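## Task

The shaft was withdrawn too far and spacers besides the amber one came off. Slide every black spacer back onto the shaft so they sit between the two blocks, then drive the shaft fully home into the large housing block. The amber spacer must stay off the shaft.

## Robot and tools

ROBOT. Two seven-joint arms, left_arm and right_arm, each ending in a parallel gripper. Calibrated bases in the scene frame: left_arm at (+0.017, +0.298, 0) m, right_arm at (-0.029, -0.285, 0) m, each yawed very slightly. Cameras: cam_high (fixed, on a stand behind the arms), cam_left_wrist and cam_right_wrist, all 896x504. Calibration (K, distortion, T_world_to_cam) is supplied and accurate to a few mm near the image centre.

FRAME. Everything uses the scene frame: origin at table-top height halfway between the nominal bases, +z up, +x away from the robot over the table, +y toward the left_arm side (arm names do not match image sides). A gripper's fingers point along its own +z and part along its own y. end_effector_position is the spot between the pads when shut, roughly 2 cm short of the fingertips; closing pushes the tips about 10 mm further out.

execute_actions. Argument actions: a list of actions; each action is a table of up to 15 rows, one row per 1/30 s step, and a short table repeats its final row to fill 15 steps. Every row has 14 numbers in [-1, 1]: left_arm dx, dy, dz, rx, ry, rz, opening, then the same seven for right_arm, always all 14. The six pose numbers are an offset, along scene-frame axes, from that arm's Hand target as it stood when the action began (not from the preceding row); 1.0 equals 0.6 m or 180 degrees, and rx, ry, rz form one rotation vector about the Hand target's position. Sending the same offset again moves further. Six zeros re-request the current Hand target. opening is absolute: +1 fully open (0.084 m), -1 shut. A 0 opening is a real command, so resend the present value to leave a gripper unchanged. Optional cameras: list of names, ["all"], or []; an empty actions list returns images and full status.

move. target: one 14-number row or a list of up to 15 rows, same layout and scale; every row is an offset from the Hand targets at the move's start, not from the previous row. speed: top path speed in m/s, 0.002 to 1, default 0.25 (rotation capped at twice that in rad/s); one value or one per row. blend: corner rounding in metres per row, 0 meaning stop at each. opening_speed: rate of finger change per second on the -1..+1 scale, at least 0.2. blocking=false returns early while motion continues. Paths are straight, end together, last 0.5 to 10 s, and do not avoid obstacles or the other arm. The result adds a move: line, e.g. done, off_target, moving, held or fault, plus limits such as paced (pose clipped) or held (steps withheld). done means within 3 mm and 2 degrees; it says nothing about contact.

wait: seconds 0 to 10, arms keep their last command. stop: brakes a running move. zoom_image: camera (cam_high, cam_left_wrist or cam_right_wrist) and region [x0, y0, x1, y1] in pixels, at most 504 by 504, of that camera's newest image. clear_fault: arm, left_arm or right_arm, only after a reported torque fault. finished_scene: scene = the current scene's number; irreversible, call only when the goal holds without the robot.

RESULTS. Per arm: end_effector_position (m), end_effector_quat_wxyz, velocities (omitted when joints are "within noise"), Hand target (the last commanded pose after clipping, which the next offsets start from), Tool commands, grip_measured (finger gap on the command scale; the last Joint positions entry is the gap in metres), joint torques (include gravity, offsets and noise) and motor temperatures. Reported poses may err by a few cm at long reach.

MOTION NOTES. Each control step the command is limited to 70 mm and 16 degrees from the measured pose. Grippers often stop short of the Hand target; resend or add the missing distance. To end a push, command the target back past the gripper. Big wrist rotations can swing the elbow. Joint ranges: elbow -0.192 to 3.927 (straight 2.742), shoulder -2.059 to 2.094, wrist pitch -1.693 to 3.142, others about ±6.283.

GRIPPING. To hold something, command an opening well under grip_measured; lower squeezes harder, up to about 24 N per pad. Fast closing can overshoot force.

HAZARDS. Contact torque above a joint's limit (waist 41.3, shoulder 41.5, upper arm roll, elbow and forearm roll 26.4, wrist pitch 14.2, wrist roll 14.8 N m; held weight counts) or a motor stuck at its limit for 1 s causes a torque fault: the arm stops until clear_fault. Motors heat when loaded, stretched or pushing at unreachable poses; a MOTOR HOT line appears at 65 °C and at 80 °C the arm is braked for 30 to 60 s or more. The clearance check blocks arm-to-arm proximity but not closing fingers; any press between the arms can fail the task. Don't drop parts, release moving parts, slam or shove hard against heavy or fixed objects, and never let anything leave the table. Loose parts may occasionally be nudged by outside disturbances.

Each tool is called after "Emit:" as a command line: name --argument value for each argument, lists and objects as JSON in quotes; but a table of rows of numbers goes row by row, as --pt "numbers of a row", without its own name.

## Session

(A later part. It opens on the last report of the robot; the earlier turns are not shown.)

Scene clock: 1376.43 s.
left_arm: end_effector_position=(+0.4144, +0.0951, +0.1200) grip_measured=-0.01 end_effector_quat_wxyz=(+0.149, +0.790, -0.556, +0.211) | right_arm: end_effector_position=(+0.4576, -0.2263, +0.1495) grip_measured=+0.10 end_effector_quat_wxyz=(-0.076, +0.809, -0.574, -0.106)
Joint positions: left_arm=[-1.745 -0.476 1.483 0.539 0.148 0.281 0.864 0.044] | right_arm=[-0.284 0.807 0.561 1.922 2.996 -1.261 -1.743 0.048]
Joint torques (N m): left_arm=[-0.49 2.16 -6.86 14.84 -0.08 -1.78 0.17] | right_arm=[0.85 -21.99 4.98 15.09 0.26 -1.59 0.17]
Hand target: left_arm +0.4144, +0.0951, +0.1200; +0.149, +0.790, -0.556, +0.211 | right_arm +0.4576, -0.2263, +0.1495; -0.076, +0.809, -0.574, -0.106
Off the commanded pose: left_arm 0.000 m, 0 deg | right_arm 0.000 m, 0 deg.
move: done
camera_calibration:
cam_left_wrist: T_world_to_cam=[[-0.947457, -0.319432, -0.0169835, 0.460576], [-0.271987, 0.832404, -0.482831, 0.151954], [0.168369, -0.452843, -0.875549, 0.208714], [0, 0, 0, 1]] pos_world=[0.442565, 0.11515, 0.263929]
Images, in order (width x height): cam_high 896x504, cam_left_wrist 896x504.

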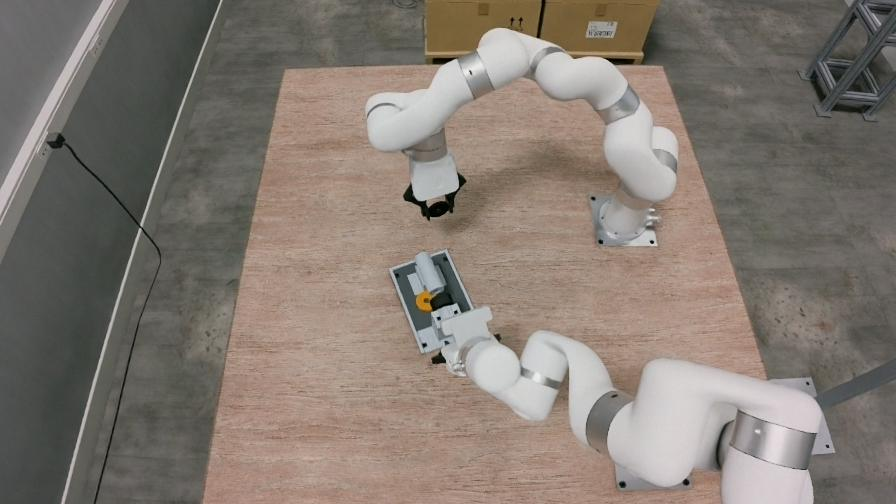

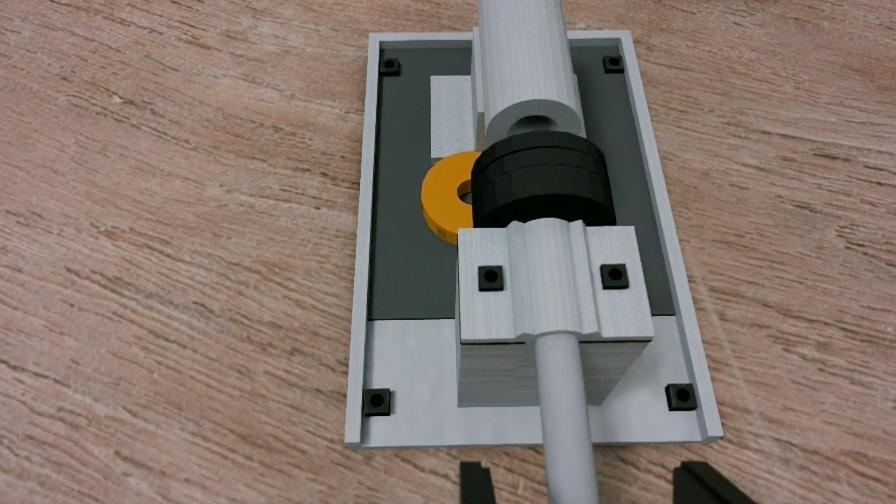

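Emit:
move --target '[0,0,-0.045,0,0,0,0,0,0,0,0,0,0,-0.25]' --speed 0.1 --cameras '["cam_left_wrist"]'

Emit:
zoom_image --camera "cam_left_wrist" --region '[440, 204, 740, 504]'

Scene clock: 1382.67 s.
left_arm: end_effector_position=(+0.4144, +0.0951, +0.0930) grip_measured=-0.01 end_effector_quat_wxyz=(+0.149, +0.790, -0.556, +0.211) | right_arm: end_effector_position=(+0.4576, -0.2263, +0.1495) grip_measured=+0.10 end_effector_quat_wxyz=(-0.076, +0.809, -0.574, -0.106)
Joint positions: left_arm=[-1.905 -0.471 1.659 0.526 0.136 0.194 0.902 0.044] | right_arm=[-0.284 0.807 0.561 1.922 2.996 -1.261 -1.743 0.048]
Joint torques (N m): left_arm=[-0.7 4.22 -6.85 13.74 0.03 -1.68 0.18] | right_arm=[0.79 -22.28 4.94 14.98 0.17 -1.64 0.14]
Hand target: left_arm +0.4144, +0.0951, +0.0930; +0.149, +0.790, -0.556, +0.211 | right_arm +0.4576, -0.2263, +0.1495; -0.076, +0.809, -0.574, -0.106
Off the commanded pose: left_arm 0.000 m, 0 deg | right_arm 0.000 m, 0 deg.
move: done
camera_calibration:
cam_left_wrist: T_world_to_cam=[[-0.947473, -0.319388, -0.0169009, 0.4601], [-0.271991, 0.832417, -0.482808, 0.138912], [0.168271, -0.45285, -0.875563, 0.185121], [0, 0, 0, 1]] pos_world=[0.442565, 0.11515, 0.236929]
Images, in order (width x height): cam_left_wrist 896x504.

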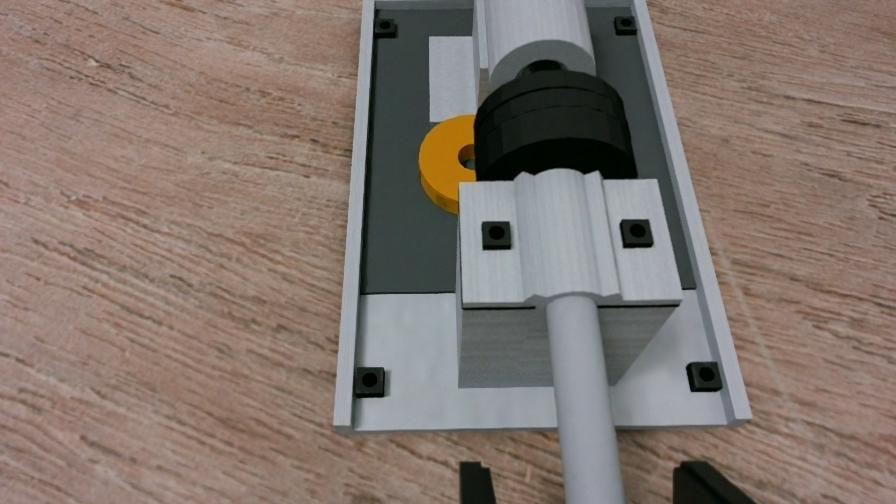

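Scaled by 1.680 from the camera's 896x504 image, which has a finer 1280x720 frame.

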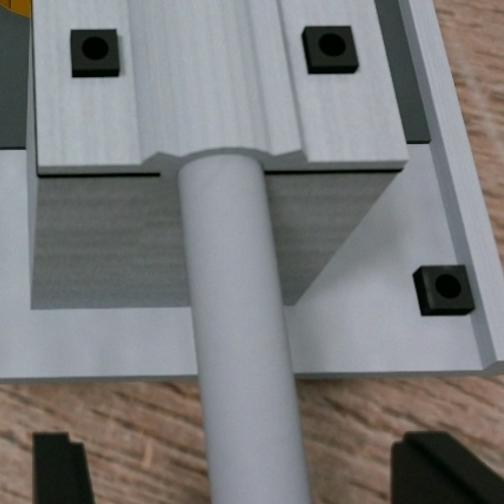

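Emit:
move --target '[0,0,-0.0317,0,0,0,-0.2,0,0,0,0,0,0,-0.25]' --speed 0.05 --cameras '["cam_high","cam_left_wrist"]'

Emit:
zoom_image --camera "cam_left_wrist" --region '[440, 254, 740, 504]'

Emit:
zoom_image --camera "cam_high" --region '[420, 310, 500, 390]'

Scene clock: 1394.00 s.
left_arm: end_effector_position=(+0.4144, +0.0951, +0.0740) grip_measured=-0.21 end_effector_quat_wxyz=(+0.149, +0.790, -0.556, +0.211) | right_arm: end_effector_position=(+0.4576, -0.2263, +0.1495) grip_measured=+0.10 end_effector_quat_wxyz=(-0.076, +0.809, -0.574, -0.106)
Joint positions: left_arm=[-2.025 -0.481 1.79 0.523 0.142 0.134 0.919 0.035] | right_arm=[-0.284 0.807 0.561 1.922 2.996 -1.261 -1.743 0.048]
Joint torques (N m): left_arm=[-0.7 5.94 -6.83 12.83 0.64 -1.73 0.17] | right_arm=[0.46 -22.04 4.96 14.92 0.21 -1.57 0.09]
Hand target: left_arm +0.4144, +0.0951, +0.0740; +0.149, +0.790, -0.556, +0.211 | right_arm +0.4576, -0.2263, +0.1495; -0.076, +0.809, -0.574, -0.106
Off the commanded pose: left_arm 0.000 m, 0 deg | right_arm 0.000 m, 0 deg.
move: done
camera_calibration:
cam_left_wrist: T_world_to_cam=[[-0.947473, -0.319388, -0.0169009, 0.459777], [-0.271991, 0.832417, -0.482808, 0.12969], [0.168271, -0.45285, -0.875563, 0.168398], [0, 0, 0, 1]] pos_world=[0.442565, 0.11515, 0.217829]
Images, in order (width x height): cam_high 896x504, cam_left_wrist 896x504.

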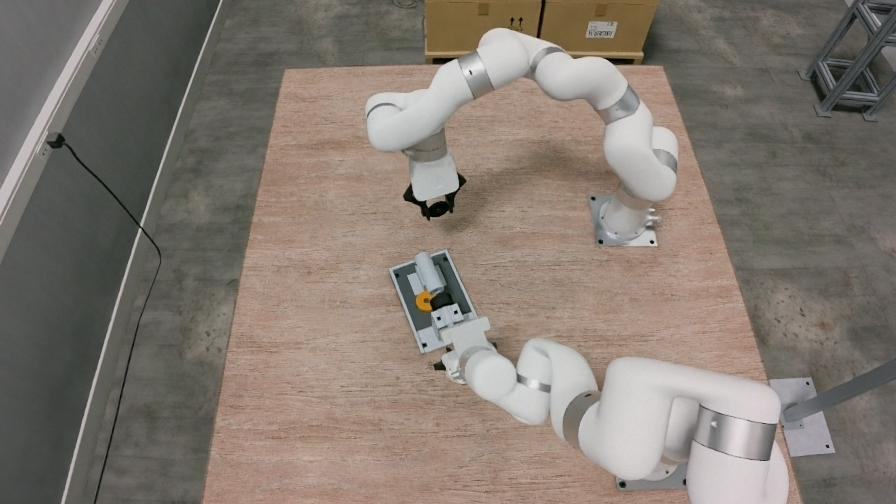

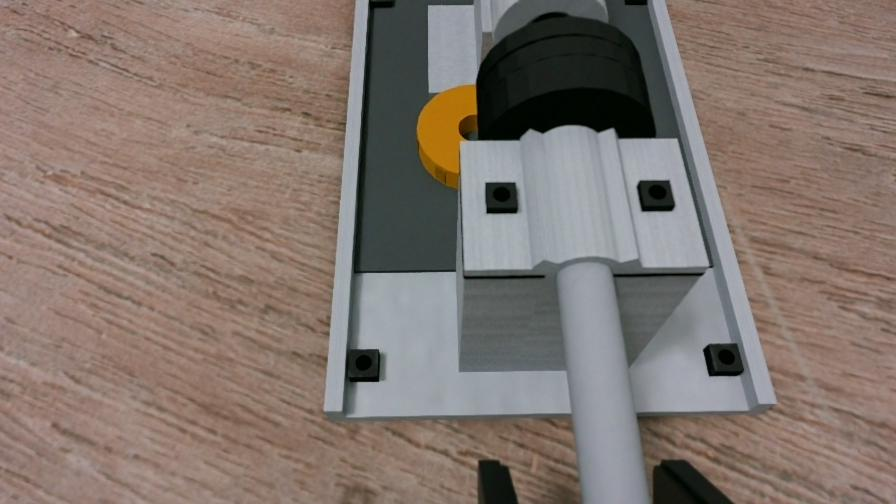

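Scaled by 1.680 from the camera's 896x504 image, which has a finer 1280x720 frame.

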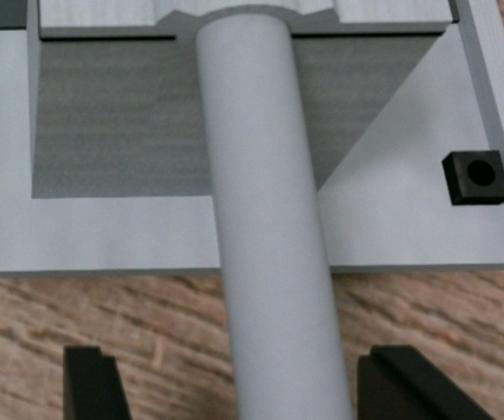

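Scaled by 6.300 from the camera's 896x504 image, which has a finer 1280x720 frame.

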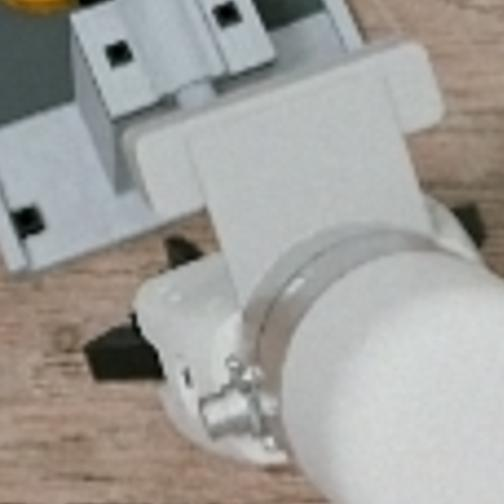

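Emit:
move --pt "-0.0011 -0.0004 0 0 0 0 -0.5 0 0 0 0 0 0 -0.25" --pt "-0.0011 -0.0004 0 0 0 0 -0.95 0 0 0 0 0 0 -0.25" --speed 0.05 --opening_speed 0.5 --cameras '["cam_left_wrist"]'

Scene clock: 1407.80 s.
left_arm: end_effector_position=(+0.4134, +0.0948, +0.0738) grip_measured=-0.69 end_effector_quat_wxyz=(+0.149, +0.790, -0.556, +0.211) | right_arm: end_effector_position=(+0.4576, -0.2263, +0.1495) grip_measured=+0.10 end_effector_quat_wxyz=(-0.076, +0.809, -0.574, -0.106)
Joint positions: left_arm=[-2.023 -0.48 1.788 0.521 0.141 0.133 0.918 0.014] | right_arm=[-0.284 0.807 0.561 1.922 2.996 -1.261 -1.743 0.048]
Joint torques (N m): left_arm=[13.3 11.3 4.67 36.23 -0.35 -6.94 0.22] | right_arm=[0.4 -22.21 4.79 14.9 0.33 -1.58 0.03]
Hand target: left_arm +0.4137, +0.0948, +0.0740; +0.149, +0.790, -0.556, +0.211 | right_arm +0.4576, -0.2263, +0.1495; -0.076, +0.809, -0.574, -0.106
Off the commanded pose: left_arm 0.000 m, 0 deg | right_arm 0.000 m, 0 deg.
move: done
camera_calibration:
cam_left_wrist: T_world_to_cam=[[-0.947558, -0.319155, -0.016531, 0.458757], [-0.271999, 0.83255, -0.482573, 0.129584], [0.167779, -0.45277, -0.8757, 0.168565], [0, 0, 0, 1]] pos_world=[0.441664, 0.11485, 0.217729]
Images, in order (width x height): cam_left_wrist 896x504.

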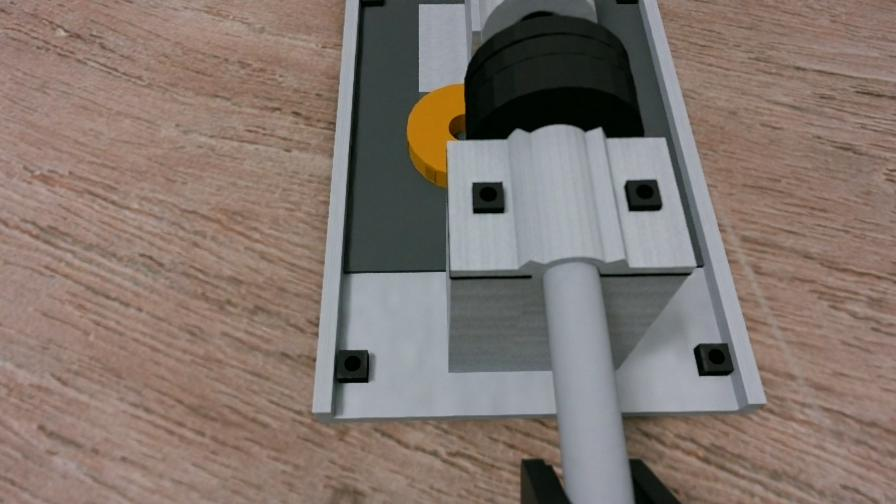

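Emit:
move --target '[-0.0046,-0.0016,0,0,0,0,-0.95,0,0,0,0,0,0,-0.25]' --speed 0.03 --cameras '[]'

Scene clock: 1412.67 s.
left_arm: end_effector_position=(+0.4112, +0.0940, +0.0741) grip_measured=-0.69 end_effector_quat_wxyz=(+0.149, +0.790, -0.556, +0.212) | right_arm: end_effector_position=(+0.4576, -0.2263, +0.1495) grip_measured=+0.10 end_effector_quat_wxyz=(-0.076, +0.809, -0.574, -0.106)
Joint positions: left_arm=[-2.016 -0.477 1.779 0.513 0.14 0.127 0.915 0.014] | right_arm=[-0.284 0.807 0.561 1.922 2.996 -1.261 -1.743 0.048]
Joint torques (N m): left_arm=[3.4 7.49 -6.39 13.77 0.26 -1.7 0.18] | right_arm=[0.44 -22.04 4.73 14.95 0.29 -1.61 0.08]
Hand target: left_arm +0.4109, +0.0939, +0.0740; +0.149, +0.790, -0.556, +0.211 | right_arm +0.4576, -0.2263, +0.1495; -0.076, +0.809, -0.574, -0.106
Off the commanded pose: left_arm 0.000 m, 0 deg | right_arm 0.000 m, 0 deg.
move: done
No camera images: "cameras" was empty.

Emit:
move --target '[0,0,0,0,0,0,-0.95,0.0027,0.305,0,0,0,0,-0.25]' --speed 0.15 --cameras '["all"]'

Emit:
zoom_image --camera "cam_left_wrist" --region '[340, 0, 740, 200]'

Emit:
zoom_image --camera "cam_high" --region '[390, 240, 500, 340]'

Scene clock: 1434.93 s.
left_arm: end_effector_position=(+0.4109, +0.0939, +0.0740) grip_measured=-0.69 end_effector_quat_wxyz=(+0.149, +0.790, -0.556, +0.211) | right_arm: end_effector_position=(+0.4592, -0.0433, +0.1495) grip_measured=+0.10 end_effector_quat_wxyz=(-0.076, +0.809, -0.574, -0.106)
Joint positions: left_arm=[-2.017 -0.477 1.778 0.513 0.14 0.128 0.915 0.014] | right_arm=[0.148 0.969 0.545 2.241 2.955 -1.319 -1.414 0.048]
Joint torques (N m): left_arm=[-1.3 5.6 -8.15 11.2 0.72 -1.08 0.24] | right_arm=[1.44 -23.5 3.76 15.19 0.04 -1.58 0.24]
Hand target: left_arm +0.4109, +0.0939, +0.0740; +0.149, +0.790, -0.556, +0.211 | right_arm +0.4592, -0.0433, +0.1495; -0.076, +0.809, -0.574, -0.106
Off the commanded pose: left_arm 0.000 m, 0 deg | right_arm 0.000 m, 0 deg.
move: done
camera_calibration:
cam_left_wrist: T_world_to_cam=[[-0.947499, -0.31931, -0.016947, 0.456185], [-0.271901, 0.832447, -0.482807, 0.129722], [0.168272, -0.452851, -0.875563, 0.168427], [0, 0, 0, 1]] pos_world=[0.439165, 0.11395, 0.217829]
cam_right_wrist: T_world_to_cam=[[-0.937436, -0.348148, 0.00276903, 0.447379], [-0.334839, 0.903723, 0.266772, 0.219341], [-0.0953785, 0.249154, -0.963756, 0.332237], [0, 0, 0, 1]] pos_world=[0.524521, -0.125248, 0.260442]

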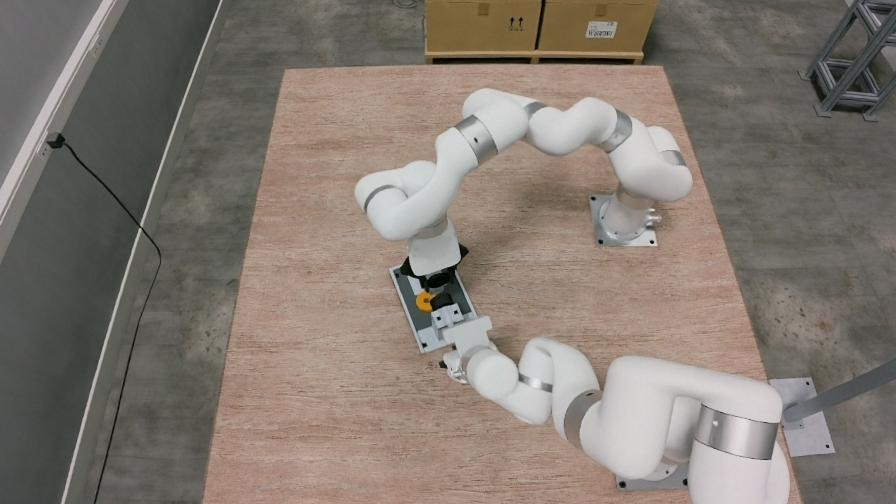

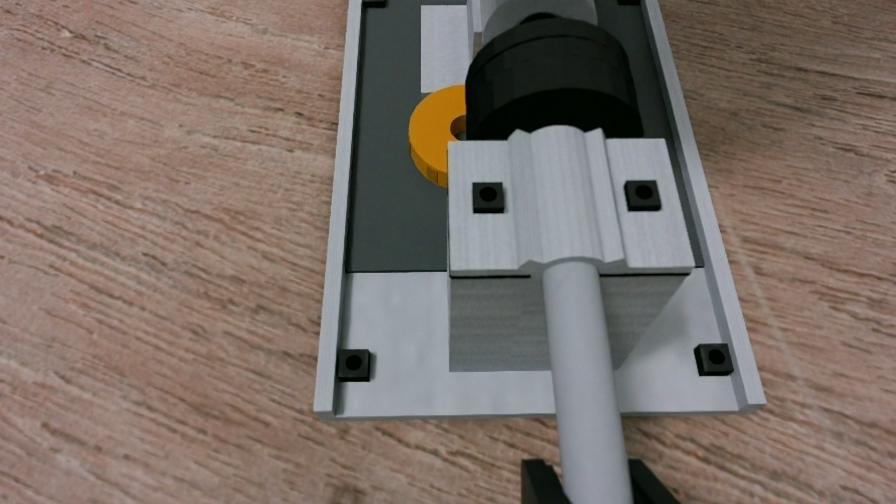

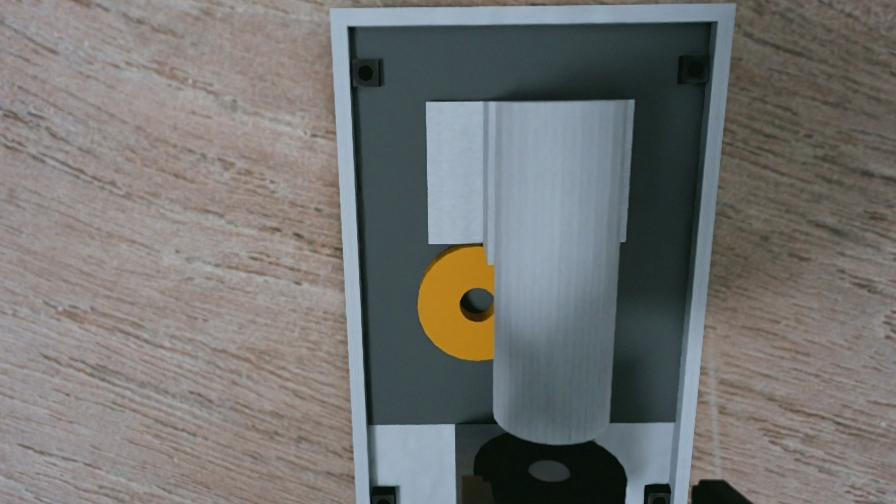

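Scaled by 1.260 from the camera's 896x504 image, which has a finer 1280x720 frame.

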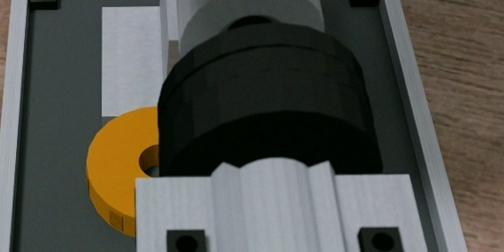

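Scaled by 4.582 from the camera's 896x504 image, which has a finer 1280x720 frame.

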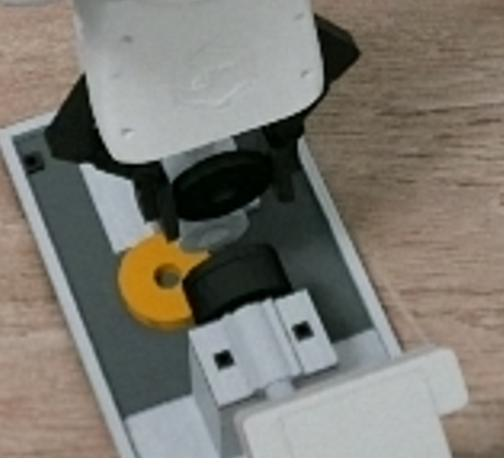

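Emit:
move --pt "0 0 0 0 0 0 -0.95 0.0011 -0.0031 0 0 0 0 -0.25" --pt "0 0 0 0 0 0 -0.95 0.0011 -0.0031 -0.0525 0 0 0 -0.25" --speed 0.08 --blend '[0.001,0]' --cameras '["all"]'

Emit:
zoom_image --camera "cam_left_wrist" --region '[400, 0, 720, 180]'

Emit:
zoom_image --camera "cam_high" --region '[410, 260, 470, 320]'

Scene clock: 1478.93 s.
left_arm: end_effector_position=(+0.4109, +0.0939, +0.0740) grip_measured=-0.69 end_effector_quat_wxyz=(+0.149, +0.790, -0.556, +0.211) | right_arm: end_effector_position=(+0.4599, -0.0452, +0.1180) grip_measured=+0.10 end_effector_quat_wxyz=(-0.076, +0.809, -0.574, -0.106)
Joint positions: left_arm=[-2.017 -0.477 1.778 0.513 0.14 0.128 0.915 0.014] | right_arm=[0.131 0.986 0.539 2.175 2.951 -1.243 -1.426 0.048]
Joint torques (N m): left_arm=[-0.55 5.41 -8.14 11.28 0.76 -1.13 0.25] | right_arm=[-0.61 -23.56 3.99 14.53 0.04 -1.35 -0.09]
Hand target: left_arm +0.4109, +0.0939, +0.0740; +0.149, +0.790, -0.556, +0.211 | right_arm +0.4599, -0.0452, +0.1180; -0.076, +0.809, -0.574, -0.106
Off the commanded pose: left_arm 0.000 m, 0 deg | right_arm 0.000 m, 0 deg.
move: done
camera_calibration:
cam_left_wrist: T_world_to_cam=[[-0.947499, -0.31931, -0.016947, 0.456185], [-0.271901, 0.832447, -0.482807, 0.129722], [0.168272, -0.452851, -0.875563, 0.168427], [0, 0, 0, 1]] pos_world=[0.439165, 0.11395, 0.217829]
cam_right_wrist: T_world_to_cam=[[-0.937415, -0.348204, 0.00262115, 0.447418], [-0.334926, 0.903675, 0.266826, 0.229599], [-0.0952785, 0.249249, -0.963741, 0.302341], [0, 0, 0, 1]] pos_world=[0.525121, -0.127048, 0.228942]

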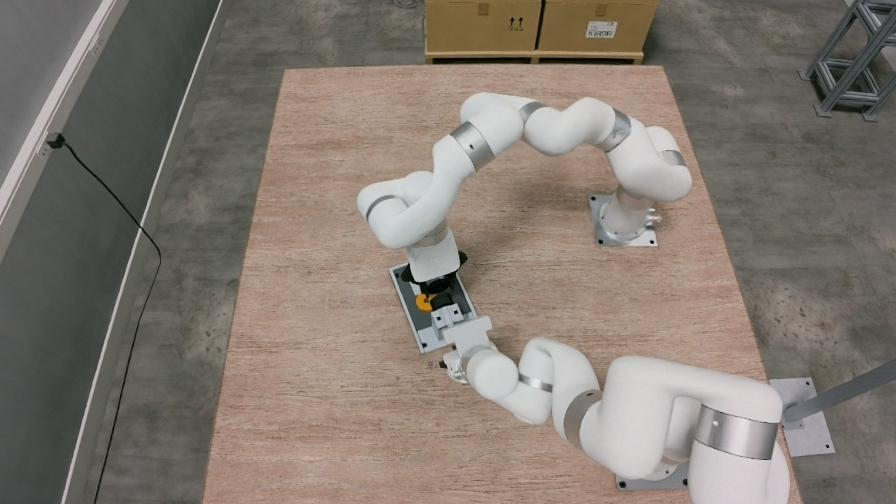

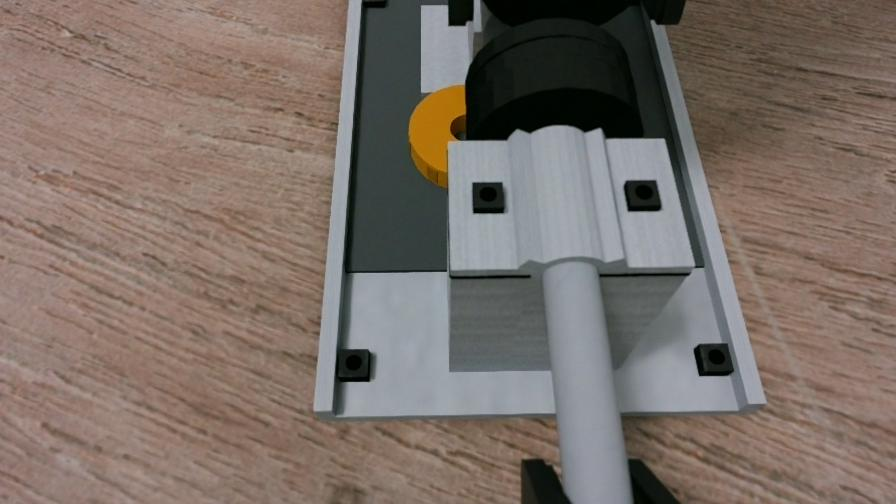

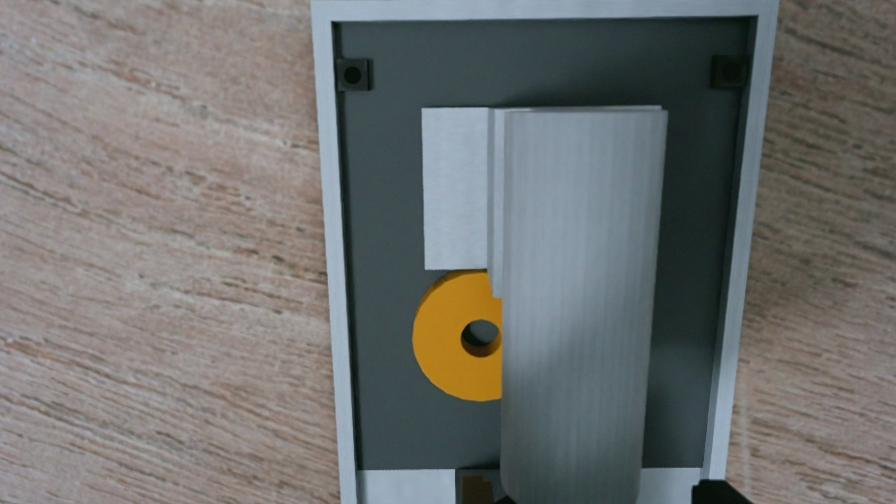

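Scaled by 1.575 from the camera's 896x504 image, which has a finer 1280x720 frame.

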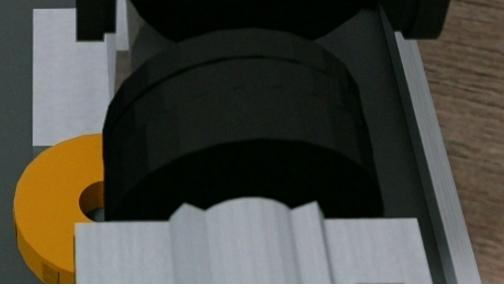

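Scaled by 8.400 from the camera's 896x504 image, which has a finer 1280x720 frame.

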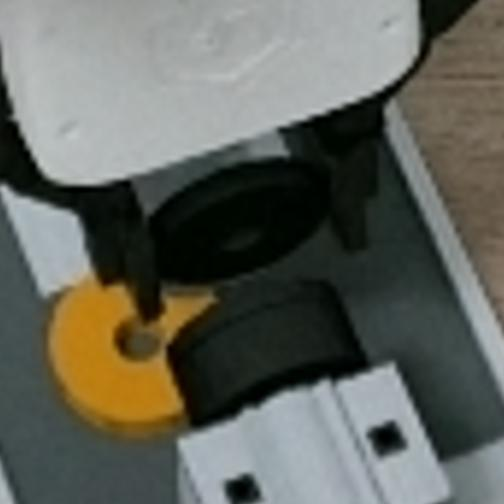

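Emit:
move --target '[0,0,0,0,0,0,-0.95,0,0,-0.0555,0,0,0,-0.25]' --speed 0.03 --cameras '["all"]'

Emit:
zoom_image --camera "cam_left_wrist" --region '[400, 0, 720, 180]'

Emit:
zoom_image --camera "cam_high" --region '[410, 260, 470, 320]'

Scene clock: 1508.63 s.
left_arm: end_effector_position=(+0.4109, +0.0939, +0.0740) grip_measured=-0.69 end_effector_quat_wxyz=(+0.149, +0.790, -0.556, +0.211) | right_arm: end_effector_position=(+0.4599, -0.0452, +0.0847) grip_measured=+0.10 end_effector_quat_wxyz=(-0.076, +0.809, -0.574, -0.106)
Joint positions: left_arm=[-2.017 -0.477 1.778 0.513 0.14 0.128 0.915 0.014] | right_arm=[0.124 1.016 0.531 2.13 2.943 -1.171 -1.434 0.048]
Joint torques (N m): left_arm=[-0.44 5.48 -8.19 11.24 0.78 -1.16 0.27] | right_arm=[-0.59 -23.62 4.07 14.41 0.15 -1.39 -0.08]
Hand target: left_arm +0.4109, +0.0939, +0.0740; +0.149, +0.790, -0.556, +0.211 | right_arm +0.4599, -0.0452, +0.0847; -0.076, +0.809, -0.574, -0.106
Off the commanded pose: left_arm 0.000 m, 0 deg | right_arm 0.000 m, 0 deg.
move: done
camera_calibration:
cam_left_wrist: T_world_to_cam=[[-0.947473, -0.319388, -0.0169009, 0.456173], [-0.271991, 0.832417, -0.482808, 0.129764], [0.168271, -0.45285, -0.875563, 0.168427], [0, 0, 0, 1]] pos_world=[0.439165, 0.11395, 0.217829]
cam_right_wrist: T_world_to_cam=[[-0.937415, -0.348204, 0.00262115, 0.447505], [-0.334926, 0.903675, 0.266826, 0.238484], [-0.0952785, 0.249249, -0.963741, 0.270248], [0, 0, 0, 1]] pos_world=[0.525121, -0.127048, 0.195642]

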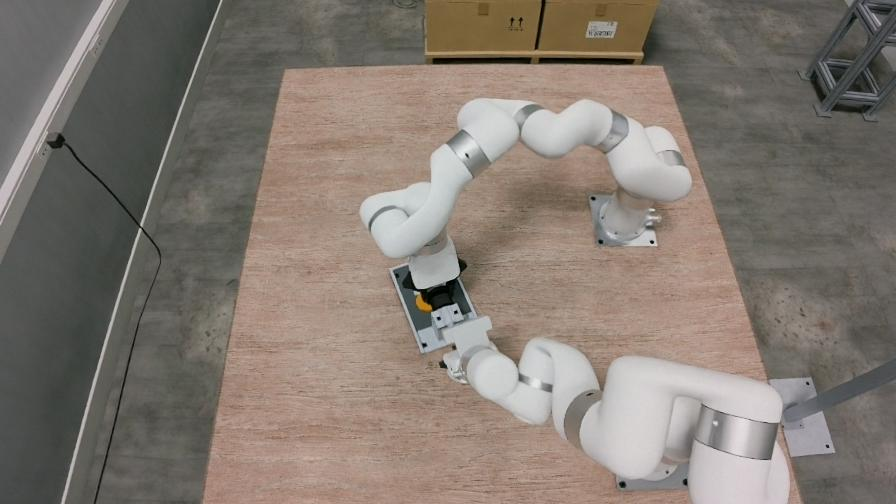

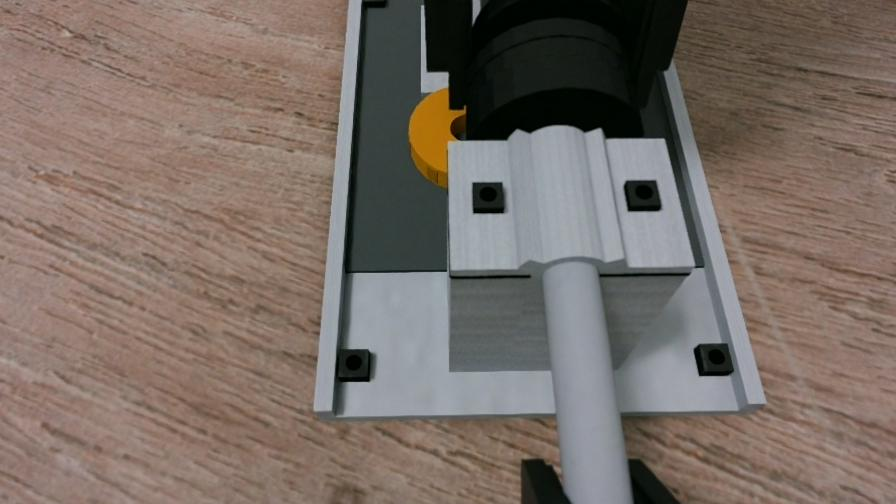

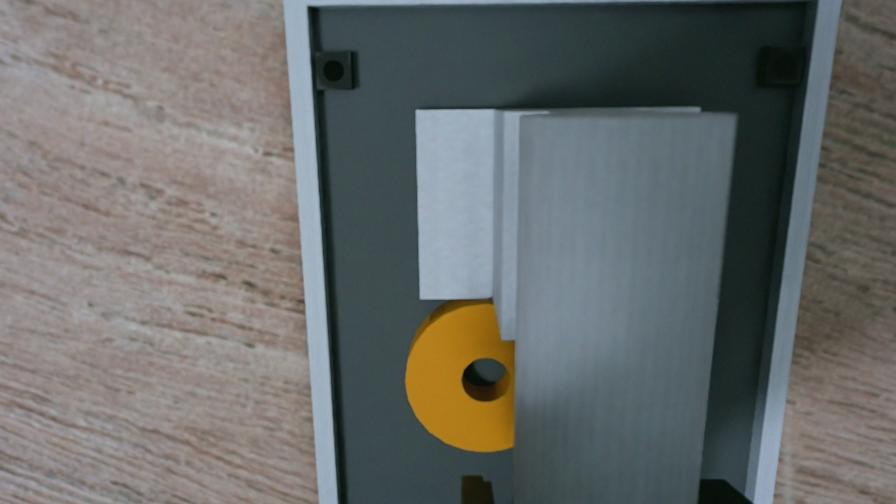

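Scaled by 1.575 from the camera's 896x504 image, which has a finer 1280x720 frame.

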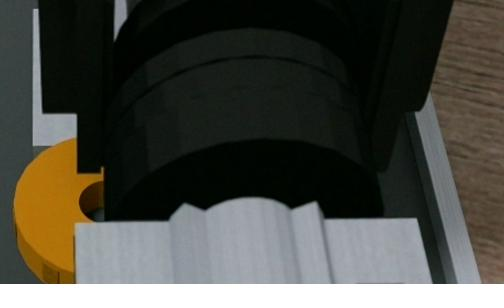

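Scaled by 8.400 from the camera's 896x504 image, which has a finer 1280x720 frame.

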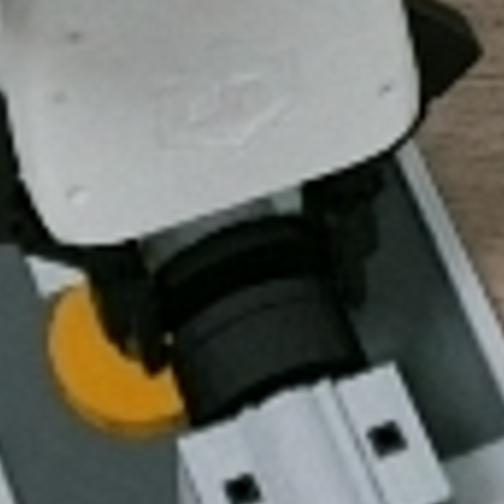

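Emit:
move --target '[0.00275,-0.00787,0,0,0,0,-0.95,0,0,0,0,0,0,-0.25]' --speed 0.015 --cameras '["cam_left_wrist"]'

Emit:
zoom_image --camera "cam_left_wrist" --region '[400, 0, 720, 180]'

Scene clock: 1525.07 s.
left_arm: end_effector_position=(+0.4126, +0.0891, +0.0740) grip_measured=-0.69 end_effector_quat_wxyz=(+0.149, +0.790, -0.556, +0.211) | right_arm: end_effector_position=(+0.4599, -0.0452, +0.0847) grip_measured=+0.10 end_effector_quat_wxyz=(-0.076, +0.809, -0.574, -0.106)
Joint positions: left_arm=[-2.048 -0.475 1.796 0.523 0.136 0.124 0.907 0.014] | right_arm=[0.124 1.016 0.531 2.13 2.943 -1.171 -1.434 0.048]
Joint torques (N m): left_arm=[-2.68 6.54 -8.77 11.23 0.54 -1.3 0.16] | right_arm=[-0.42 -23.72 4.34 14.34 0.11 -1.52 -0.12]
Hand target: left_arm +0.4126, +0.0891, +0.0740; +0.149, +0.790, -0.556, +0.211 | right_arm +0.4599, -0.0452, +0.0847; -0.076, +0.809, -0.574, -0.106
Off the commanded pose: left_arm 0.000 m, 0 deg | right_arm 0.000 m, 0 deg.
move: done
camera_calibration:
cam_left_wrist: T_world_to_cam=[[-0.947499, -0.31931, -0.016947, 0.456168], [-0.271901, 0.832447, -0.482807, 0.134152], [0.168272, -0.452851, -0.875563, 0.165984], [0, 0, 0, 1]] pos_world=[0.440765, 0.10915, 0.217829]
Images, in order (width x height): cam_left_wrist 896x504.

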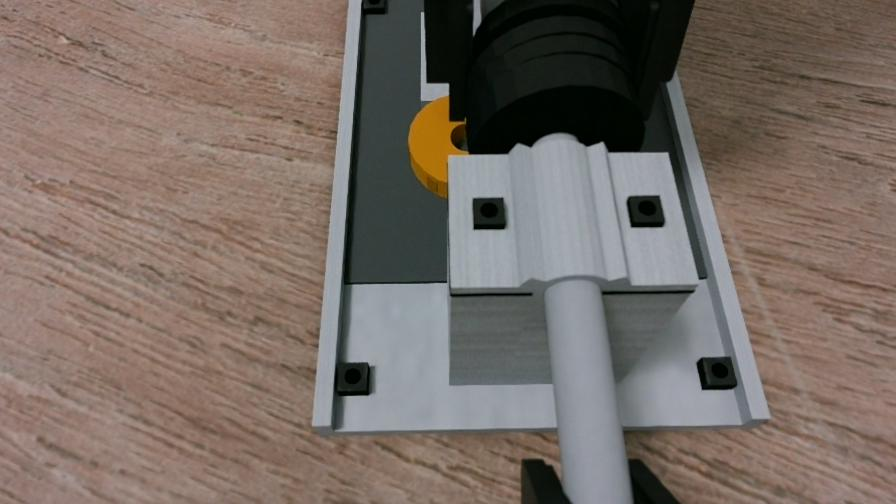

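Scaled by 1.575 from the camera's 896x504 image, which has a finer 1280x720 frame.

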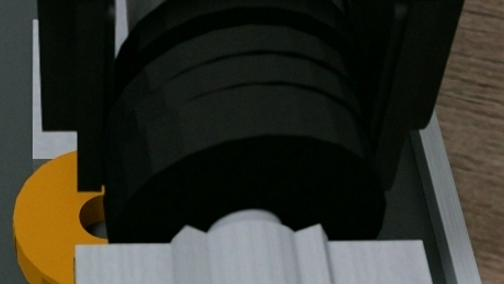

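Emit:
move --target '[0.00275,-0.00787,0,0,0,0,-0.95,0,0,0,0,0,0,-0.25]' --speed 0.015 --cameras '["cam_left_wrist"]'

Emit:
zoom_image --camera "cam_left_wrist" --region '[400, 0, 720, 180]'

Scene clock: 1530.57 s.
left_arm: end_effector_position=(+0.4142, +0.0845, +0.0739) grip_measured=-0.69 end_effector_quat_wxyz=(+0.149, +0.790, -0.556, +0.211) | right_arm: end_effector_position=(+0.4599, -0.0452, +0.0847) grip_measured=+0.10 end_effector_quat_wxyz=(-0.076, +0.809, -0.574, -0.106)
Joint positions: left_arm=[-2.078 -0.473 1.813 0.533 0.132 0.121 0.9 0.014] | right_arm=[0.124 1.016 0.531 2.13 2.943 -1.171 -1.434 0.048]
Joint torques (N m): left_arm=[-8.01 4.33 -14.07 14.78 0.93 -2.5 0.13] | right_arm=[8.58 -23.52 8.53 12.16 2.61 -1.79 0.03]
Hand target: left_arm +0.4142, +0.0844, +0.0740; +0.149, +0.790, -0.556, +0.211 | right_arm +0.4599, -0.0452, +0.0847; -0.076, +0.809, -0.574, -0.106
Off the commanded pose: left_arm 0.000 m, 0 deg | right_arm 0.000 m, 0 deg.
move: done
camera_calibration:
cam_left_wrist: T_world_to_cam=[[-0.947443, -0.319479, -0.016882, 0.456289], [-0.272102, 0.832447, -0.482693, 0.138507], [0.168264, -0.45273, -0.875627, 0.16362], [0, 0, 0, 1]] pos_world=[0.442464, 0.104551, 0.21783]
Images, in order (width x height): cam_left_wrist 896x504.

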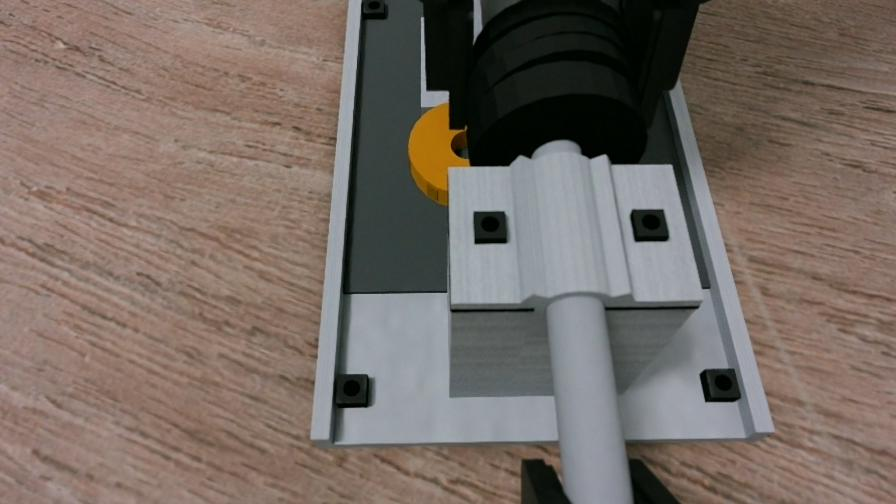

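Scaled by 1.575 from the camera's 896x504 image, which has a finer 1280x720 frame.

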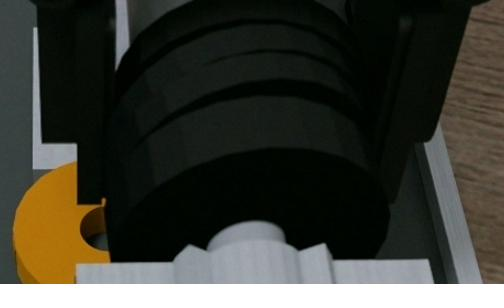

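Emit:
zoom_image --camera "cam_left_wrist" --region '[450, 0, 670, 124]'

Scaled by 2.291 from the camera's 896x504 image, which has a finer 1280x720 frame.

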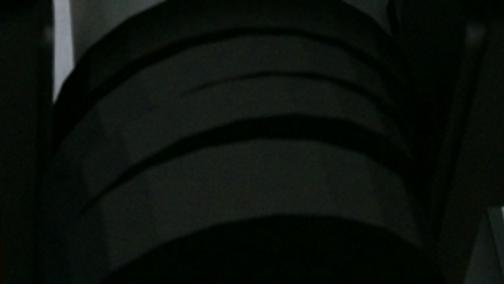

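Emit:
move --target '[0,0,0,0,0,0,-0.95,0,0,0.0012,0,0,0,-0.25]' --speed 0.02 --cameras '[]'

Emit:
move --target '[0,0,0,0,0,0,-0.95,0,0,-0.0024,0,0,0,-0.25]' --speed 0.02 --cameras '[]'

Scene clock: 1553.73 s.
left_arm: end_effector_position=(+0.4142, +0.0844, +0.0740) grip_measured=-0.69 end_effector_quat_wxyz=(+0.149, +0.790, -0.556, +0.211) | right_arm: end_effector_position=(+0.4599, -0.0452, +0.0854) grip_measured=+0.10 end_effector_quat_wxyz=(-0.076, +0.809, -0.574, -0.106)
Joint positions: left_arm=[-2.079 -0.473 1.813 0.533 0.132 0.121 0.9 0.014] | right_arm=[0.124 1.015 0.531 2.131 2.943 -1.173 -1.434 0.048]
Joint torques (N m): left_arm=[-6.29 5.07 -13.82 14.2 1.33 -2.34 0.17] | right_arm=[9.02 -25.3 9.53 13.1 2.95 -2.96 -0.09]
Hand target: left_arm +0.4142, +0.0844, +0.0740; +0.149, +0.790, -0.556, +0.211 | right_arm +0.4599, -0.0452, +0.0854; -0.076, +0.809, -0.574, -0.106
Off the commanded pose: left_arm 0.000 m, 0 deg | right_arm 0.000 m, 0 deg.
move: done
No camera images: "cameras" was empty.

Scene clock: 1554.43 s.
left_arm: end_effector_position=(+0.4143, +0.0844, +0.0740) grip_measured=-0.69 end_effector_quat_wxyz=(+0.149, +0.790, -0.556, +0.211) | right_arm: end_effector_position=(+0.4599, -0.0451, +0.0840) grip_measured=+0.10 end_effector_quat_wxyz=(-0.076, +0.809, -0.574, -0.106)
Joint positions: left_arm=[-2.079 -0.473 1.813 0.533 0.132 0.121 0.9 0.014] | right_arm=[0.124 1.017 0.531 2.129 2.943 -1.17 -1.434 0.048]
Joint torques (N m): left_arm=[-6.6 5.09 -13.25 13.56 1.34 -2.11 0.3] | right_arm=[7.64 -22.01 8.23 10.37 2.35 -1.89 -0.42]
Hand target: left_arm +0.4142, +0.0844, +0.0740; +0.149, +0.790, -0.556, +0.211 | right_arm +0.4599, -0.0452, +0.0840; -0.076, +0.809, -0.574, -0.106
Off the commanded pose: left_arm 0.000 m, 0 deg | right_arm 0.000 m, 0 deg.
move: done
No camera images: "cameras" was empty.

Emit:
move --target '[0,0,0,0,0,0,-0.95,0,0,-0.0012,0,0,0,-0.25]' --speed 0.02 --cameras '[]'

Emit:
move --target '[0,0,0,0,0,0,-0.95,0,0,-0.0012,0,0,0,-0.25]' --speed 0.02 --cameras '[]'

Scene clock: 1561.17 s.
left_arm: end_effector_position=(+0.4142, +0.0844, +0.0740) grip_measured=-0.69 end_effector_quat_wxyz=(+0.149, +0.790, -0.556, +0.211) | right_arm: end_effector_position=(+0.4599, -0.0452, +0.0833) grip_measured=+0.10 end_effector_quat_wxyz=(-0.076, +0.809, -0.574, -0.106)
Joint positions: left_arm=[-2.079 -0.473 1.813 0.533 0.132 0.121 0.9 0.014] | right_arm=[0.123 1.018 0.53 2.129 2.942 -1.169 -1.435 0.048]
Joint torques (N m): left_arm=[-5.97 5.19 -12.84 13.06 1.06 -2.01 0.32] | right_arm=[7.15 -22.26 8.11 10.63 2.44 -1.98 -0.4]
Hand target: left_arm +0.4142, +0.0844, +0.0740; +0.149, +0.790, -0.556, +0.211 | right_arm +0.4599, -0.0452, +0.0833; -0.076, +0.809, -0.574, -0.106
Off the commanded pose: left_arm 0.000 m, 0 deg | right_arm 0.000 m, 0 deg.
move: done
No camera images: "cameras" was empty.

Scene clock: 1561.87 s.
left_arm: end_effector_position=(+0.4142, +0.0844, +0.0740) grip_measured=-0.69 end_effector_quat_wxyz=(+0.149, +0.790, -0.556, +0.211) | right_arm: end_effector_position=(+0.4599, -0.0452, +0.0826) grip_measured=+0.10 end_effector_quat_wxyz=(-0.076, +0.809, -0.574, -0.106)
Joint positions: left_arm=[-2.079 -0.473 1.813 0.533 0.132 0.121 0.9 0.014] | right_arm=[0.123 1.019 0.53 2.128 2.942 -1.167 -1.435 0.048]
Joint torques (N m): left_arm=[-5.1 5.09 -12.48 12.79 1.03 -1.9 0.32] | right_arm=[6.42 -22.18 7.64 10.85 2.02 -1.88 -0.4]
Hand target: left_arm +0.4142, +0.0844, +0.0740; +0.149, +0.790, -0.556, +0.211 | right_arm +0.4599, -0.0452, +0.0826; -0.076, +0.809, -0.574, -0.106
Off the commanded pose: left_arm 0.000 m, 0 deg | right_arm 0.000 m, 0 deg.
move: done
No camera images: "cameras" was empty.

Emit:
move --target '[0,0,0,0,0,0,-0.95,0.0025,-0.0071,0.0032,0,0,0,-0.25]' --speed 0.02 --cameras '["cam_left_wrist"]'

Emit:
zoom_image --camera "cam_left_wrist" --region '[450, 0, 670, 124]'

Scene clock: 1573.97 s.
left_arm: end_effector_position=(+0.4142, +0.0844, +0.0740) grip_measured=-0.69 end_effector_quat_wxyz=(+0.149, +0.790, -0.556, +0.211) | right_arm: end_effector_position=(+0.4613, -0.0492, +0.0845) grip_measured=+0.10 end_effector_quat_wxyz=(-0.076, +0.809, -0.573, -0.107)
Joint positions: left_arm=[-2.079 -0.473 1.813 0.533 0.132 0.121 0.9 0.014] | right_arm=[0.115 1.017 0.531 2.13 2.943 -1.173 -1.442 0.048]
Joint torques (N m): left_arm=[-2.8 5.75 -9.51 10.48 0.84 -1.11 0.36] | right_arm=[-22.63 -28.03 -6.66 20.76 -6.17 -4.2 -0.1]
Hand target: left_arm +0.4142, +0.0844, +0.0740; +0.149, +0.790, -0.556, +0.211 | right_arm +0.4614, -0.0494, +0.0845; -0.076, +0.809, -0.574, -0.106
Off the commanded pose: left_arm 0.000 m, 0 deg | right_arm 0.000 m, 0 deg.
move: done
camera_calibration:
cam_left_wrist: T_world_to_cam=[[-0.947513, -0.319261, -0.017048, 0.456304], [-0.271795, 0.832426, -0.482902, 0.138551], [0.168363, -0.452923, -0.875508, 0.163612], [0, 0, 0, 1]] pos_world=[0.442465, 0.10445, 0.217929]
Images, in order (width x height): cam_left_wrist 896x504.

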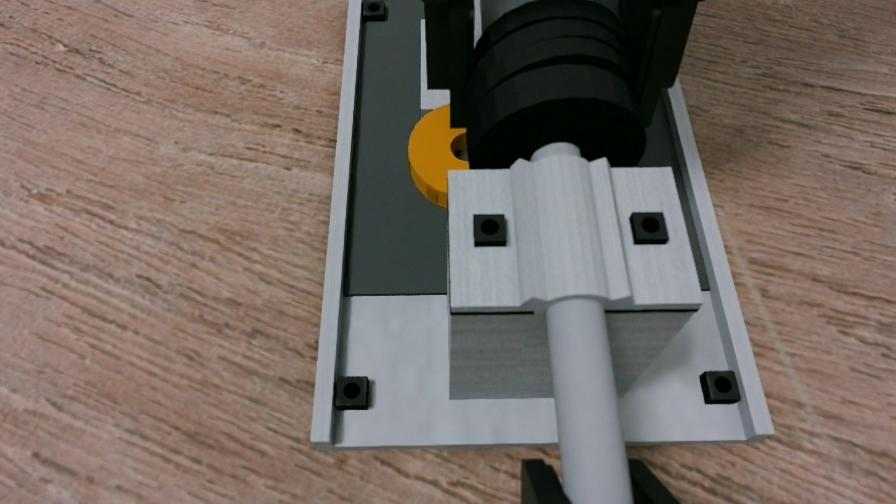

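Scaled by 2.291 from the camera's 896x504 image, which has a finer 1280x720 frame.

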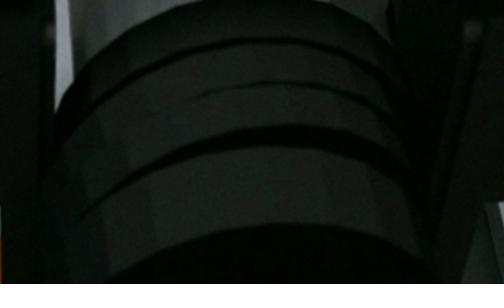

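Emit:
move --target '[0,0,0,0,0,0,-0.95,-0.0007,0.0019,0,0,0,0,-0.25]' --speed 0.02 --cameras '["cam_high"]'

Emit:
zoom_image --camera "cam_high" --region '[410, 260, 470, 320]'

Scene clock: 1596.60 s.
left_arm: end_effector_position=(+0.4142, +0.0844, +0.0740) grip_measured=-0.69 end_effector_quat_wxyz=(+0.149, +0.790, -0.556, +0.211) | right_arm: end_effector_position=(+0.4610, -0.0484, +0.0845) grip_measured=+0.10 end_effector_quat_wxyz=(-0.076, +0.809, -0.574, -0.106)
Joint positions: left_arm=[-2.079 -0.473 1.813 0.533 0.132 0.121 0.9 0.014] | right_arm=[0.117 1.017 0.531 2.13 2.943 -1.172 -1.44 0.048]
Joint torques (N m): left_arm=[-1.27 6.44 -9.05 10.37 0.7 -1.07 0.39] | right_arm=[-7.6 -26.09 0.18 17.66 -2.19 -1.84 0.41]
Hand target: left_arm +0.4142, +0.0844, +0.0740; +0.149, +0.790, -0.556, +0.211 | right_arm +0.4610, -0.0483, +0.0845; -0.076, +0.809, -0.574, -0.106
Off the commanded pose: left_arm 0.000 m, 0 deg | right_arm 0.000 m, 0 deg.
move: done
Images, in order (width x height): cam_high 896x504.

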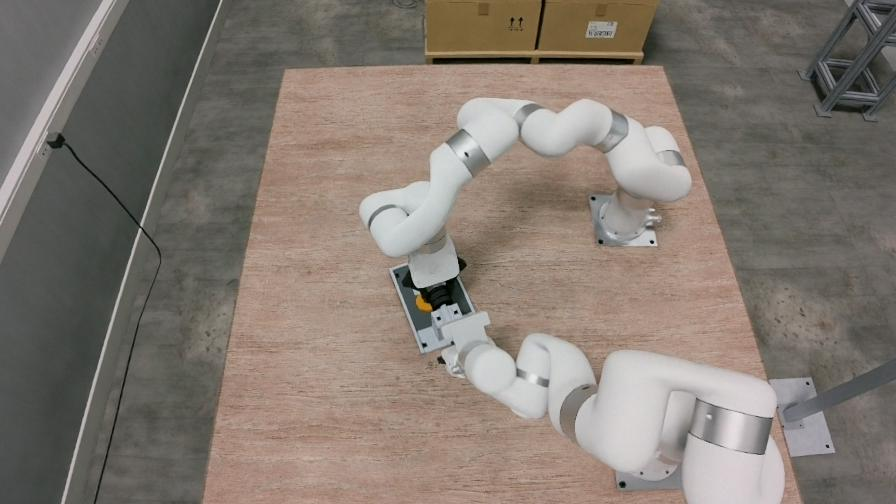

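Scaled by 8.400 from the camera's 896x504 image, which has a finer 1280x720 frame.

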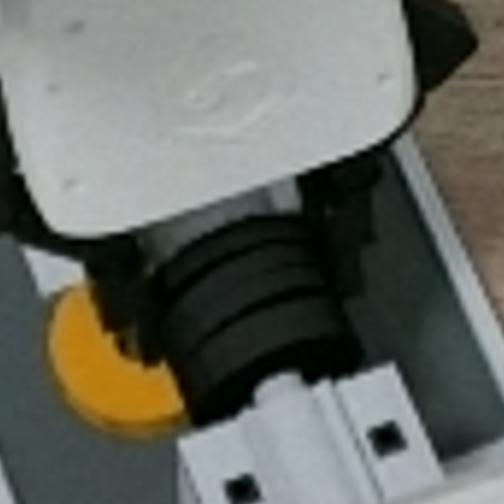

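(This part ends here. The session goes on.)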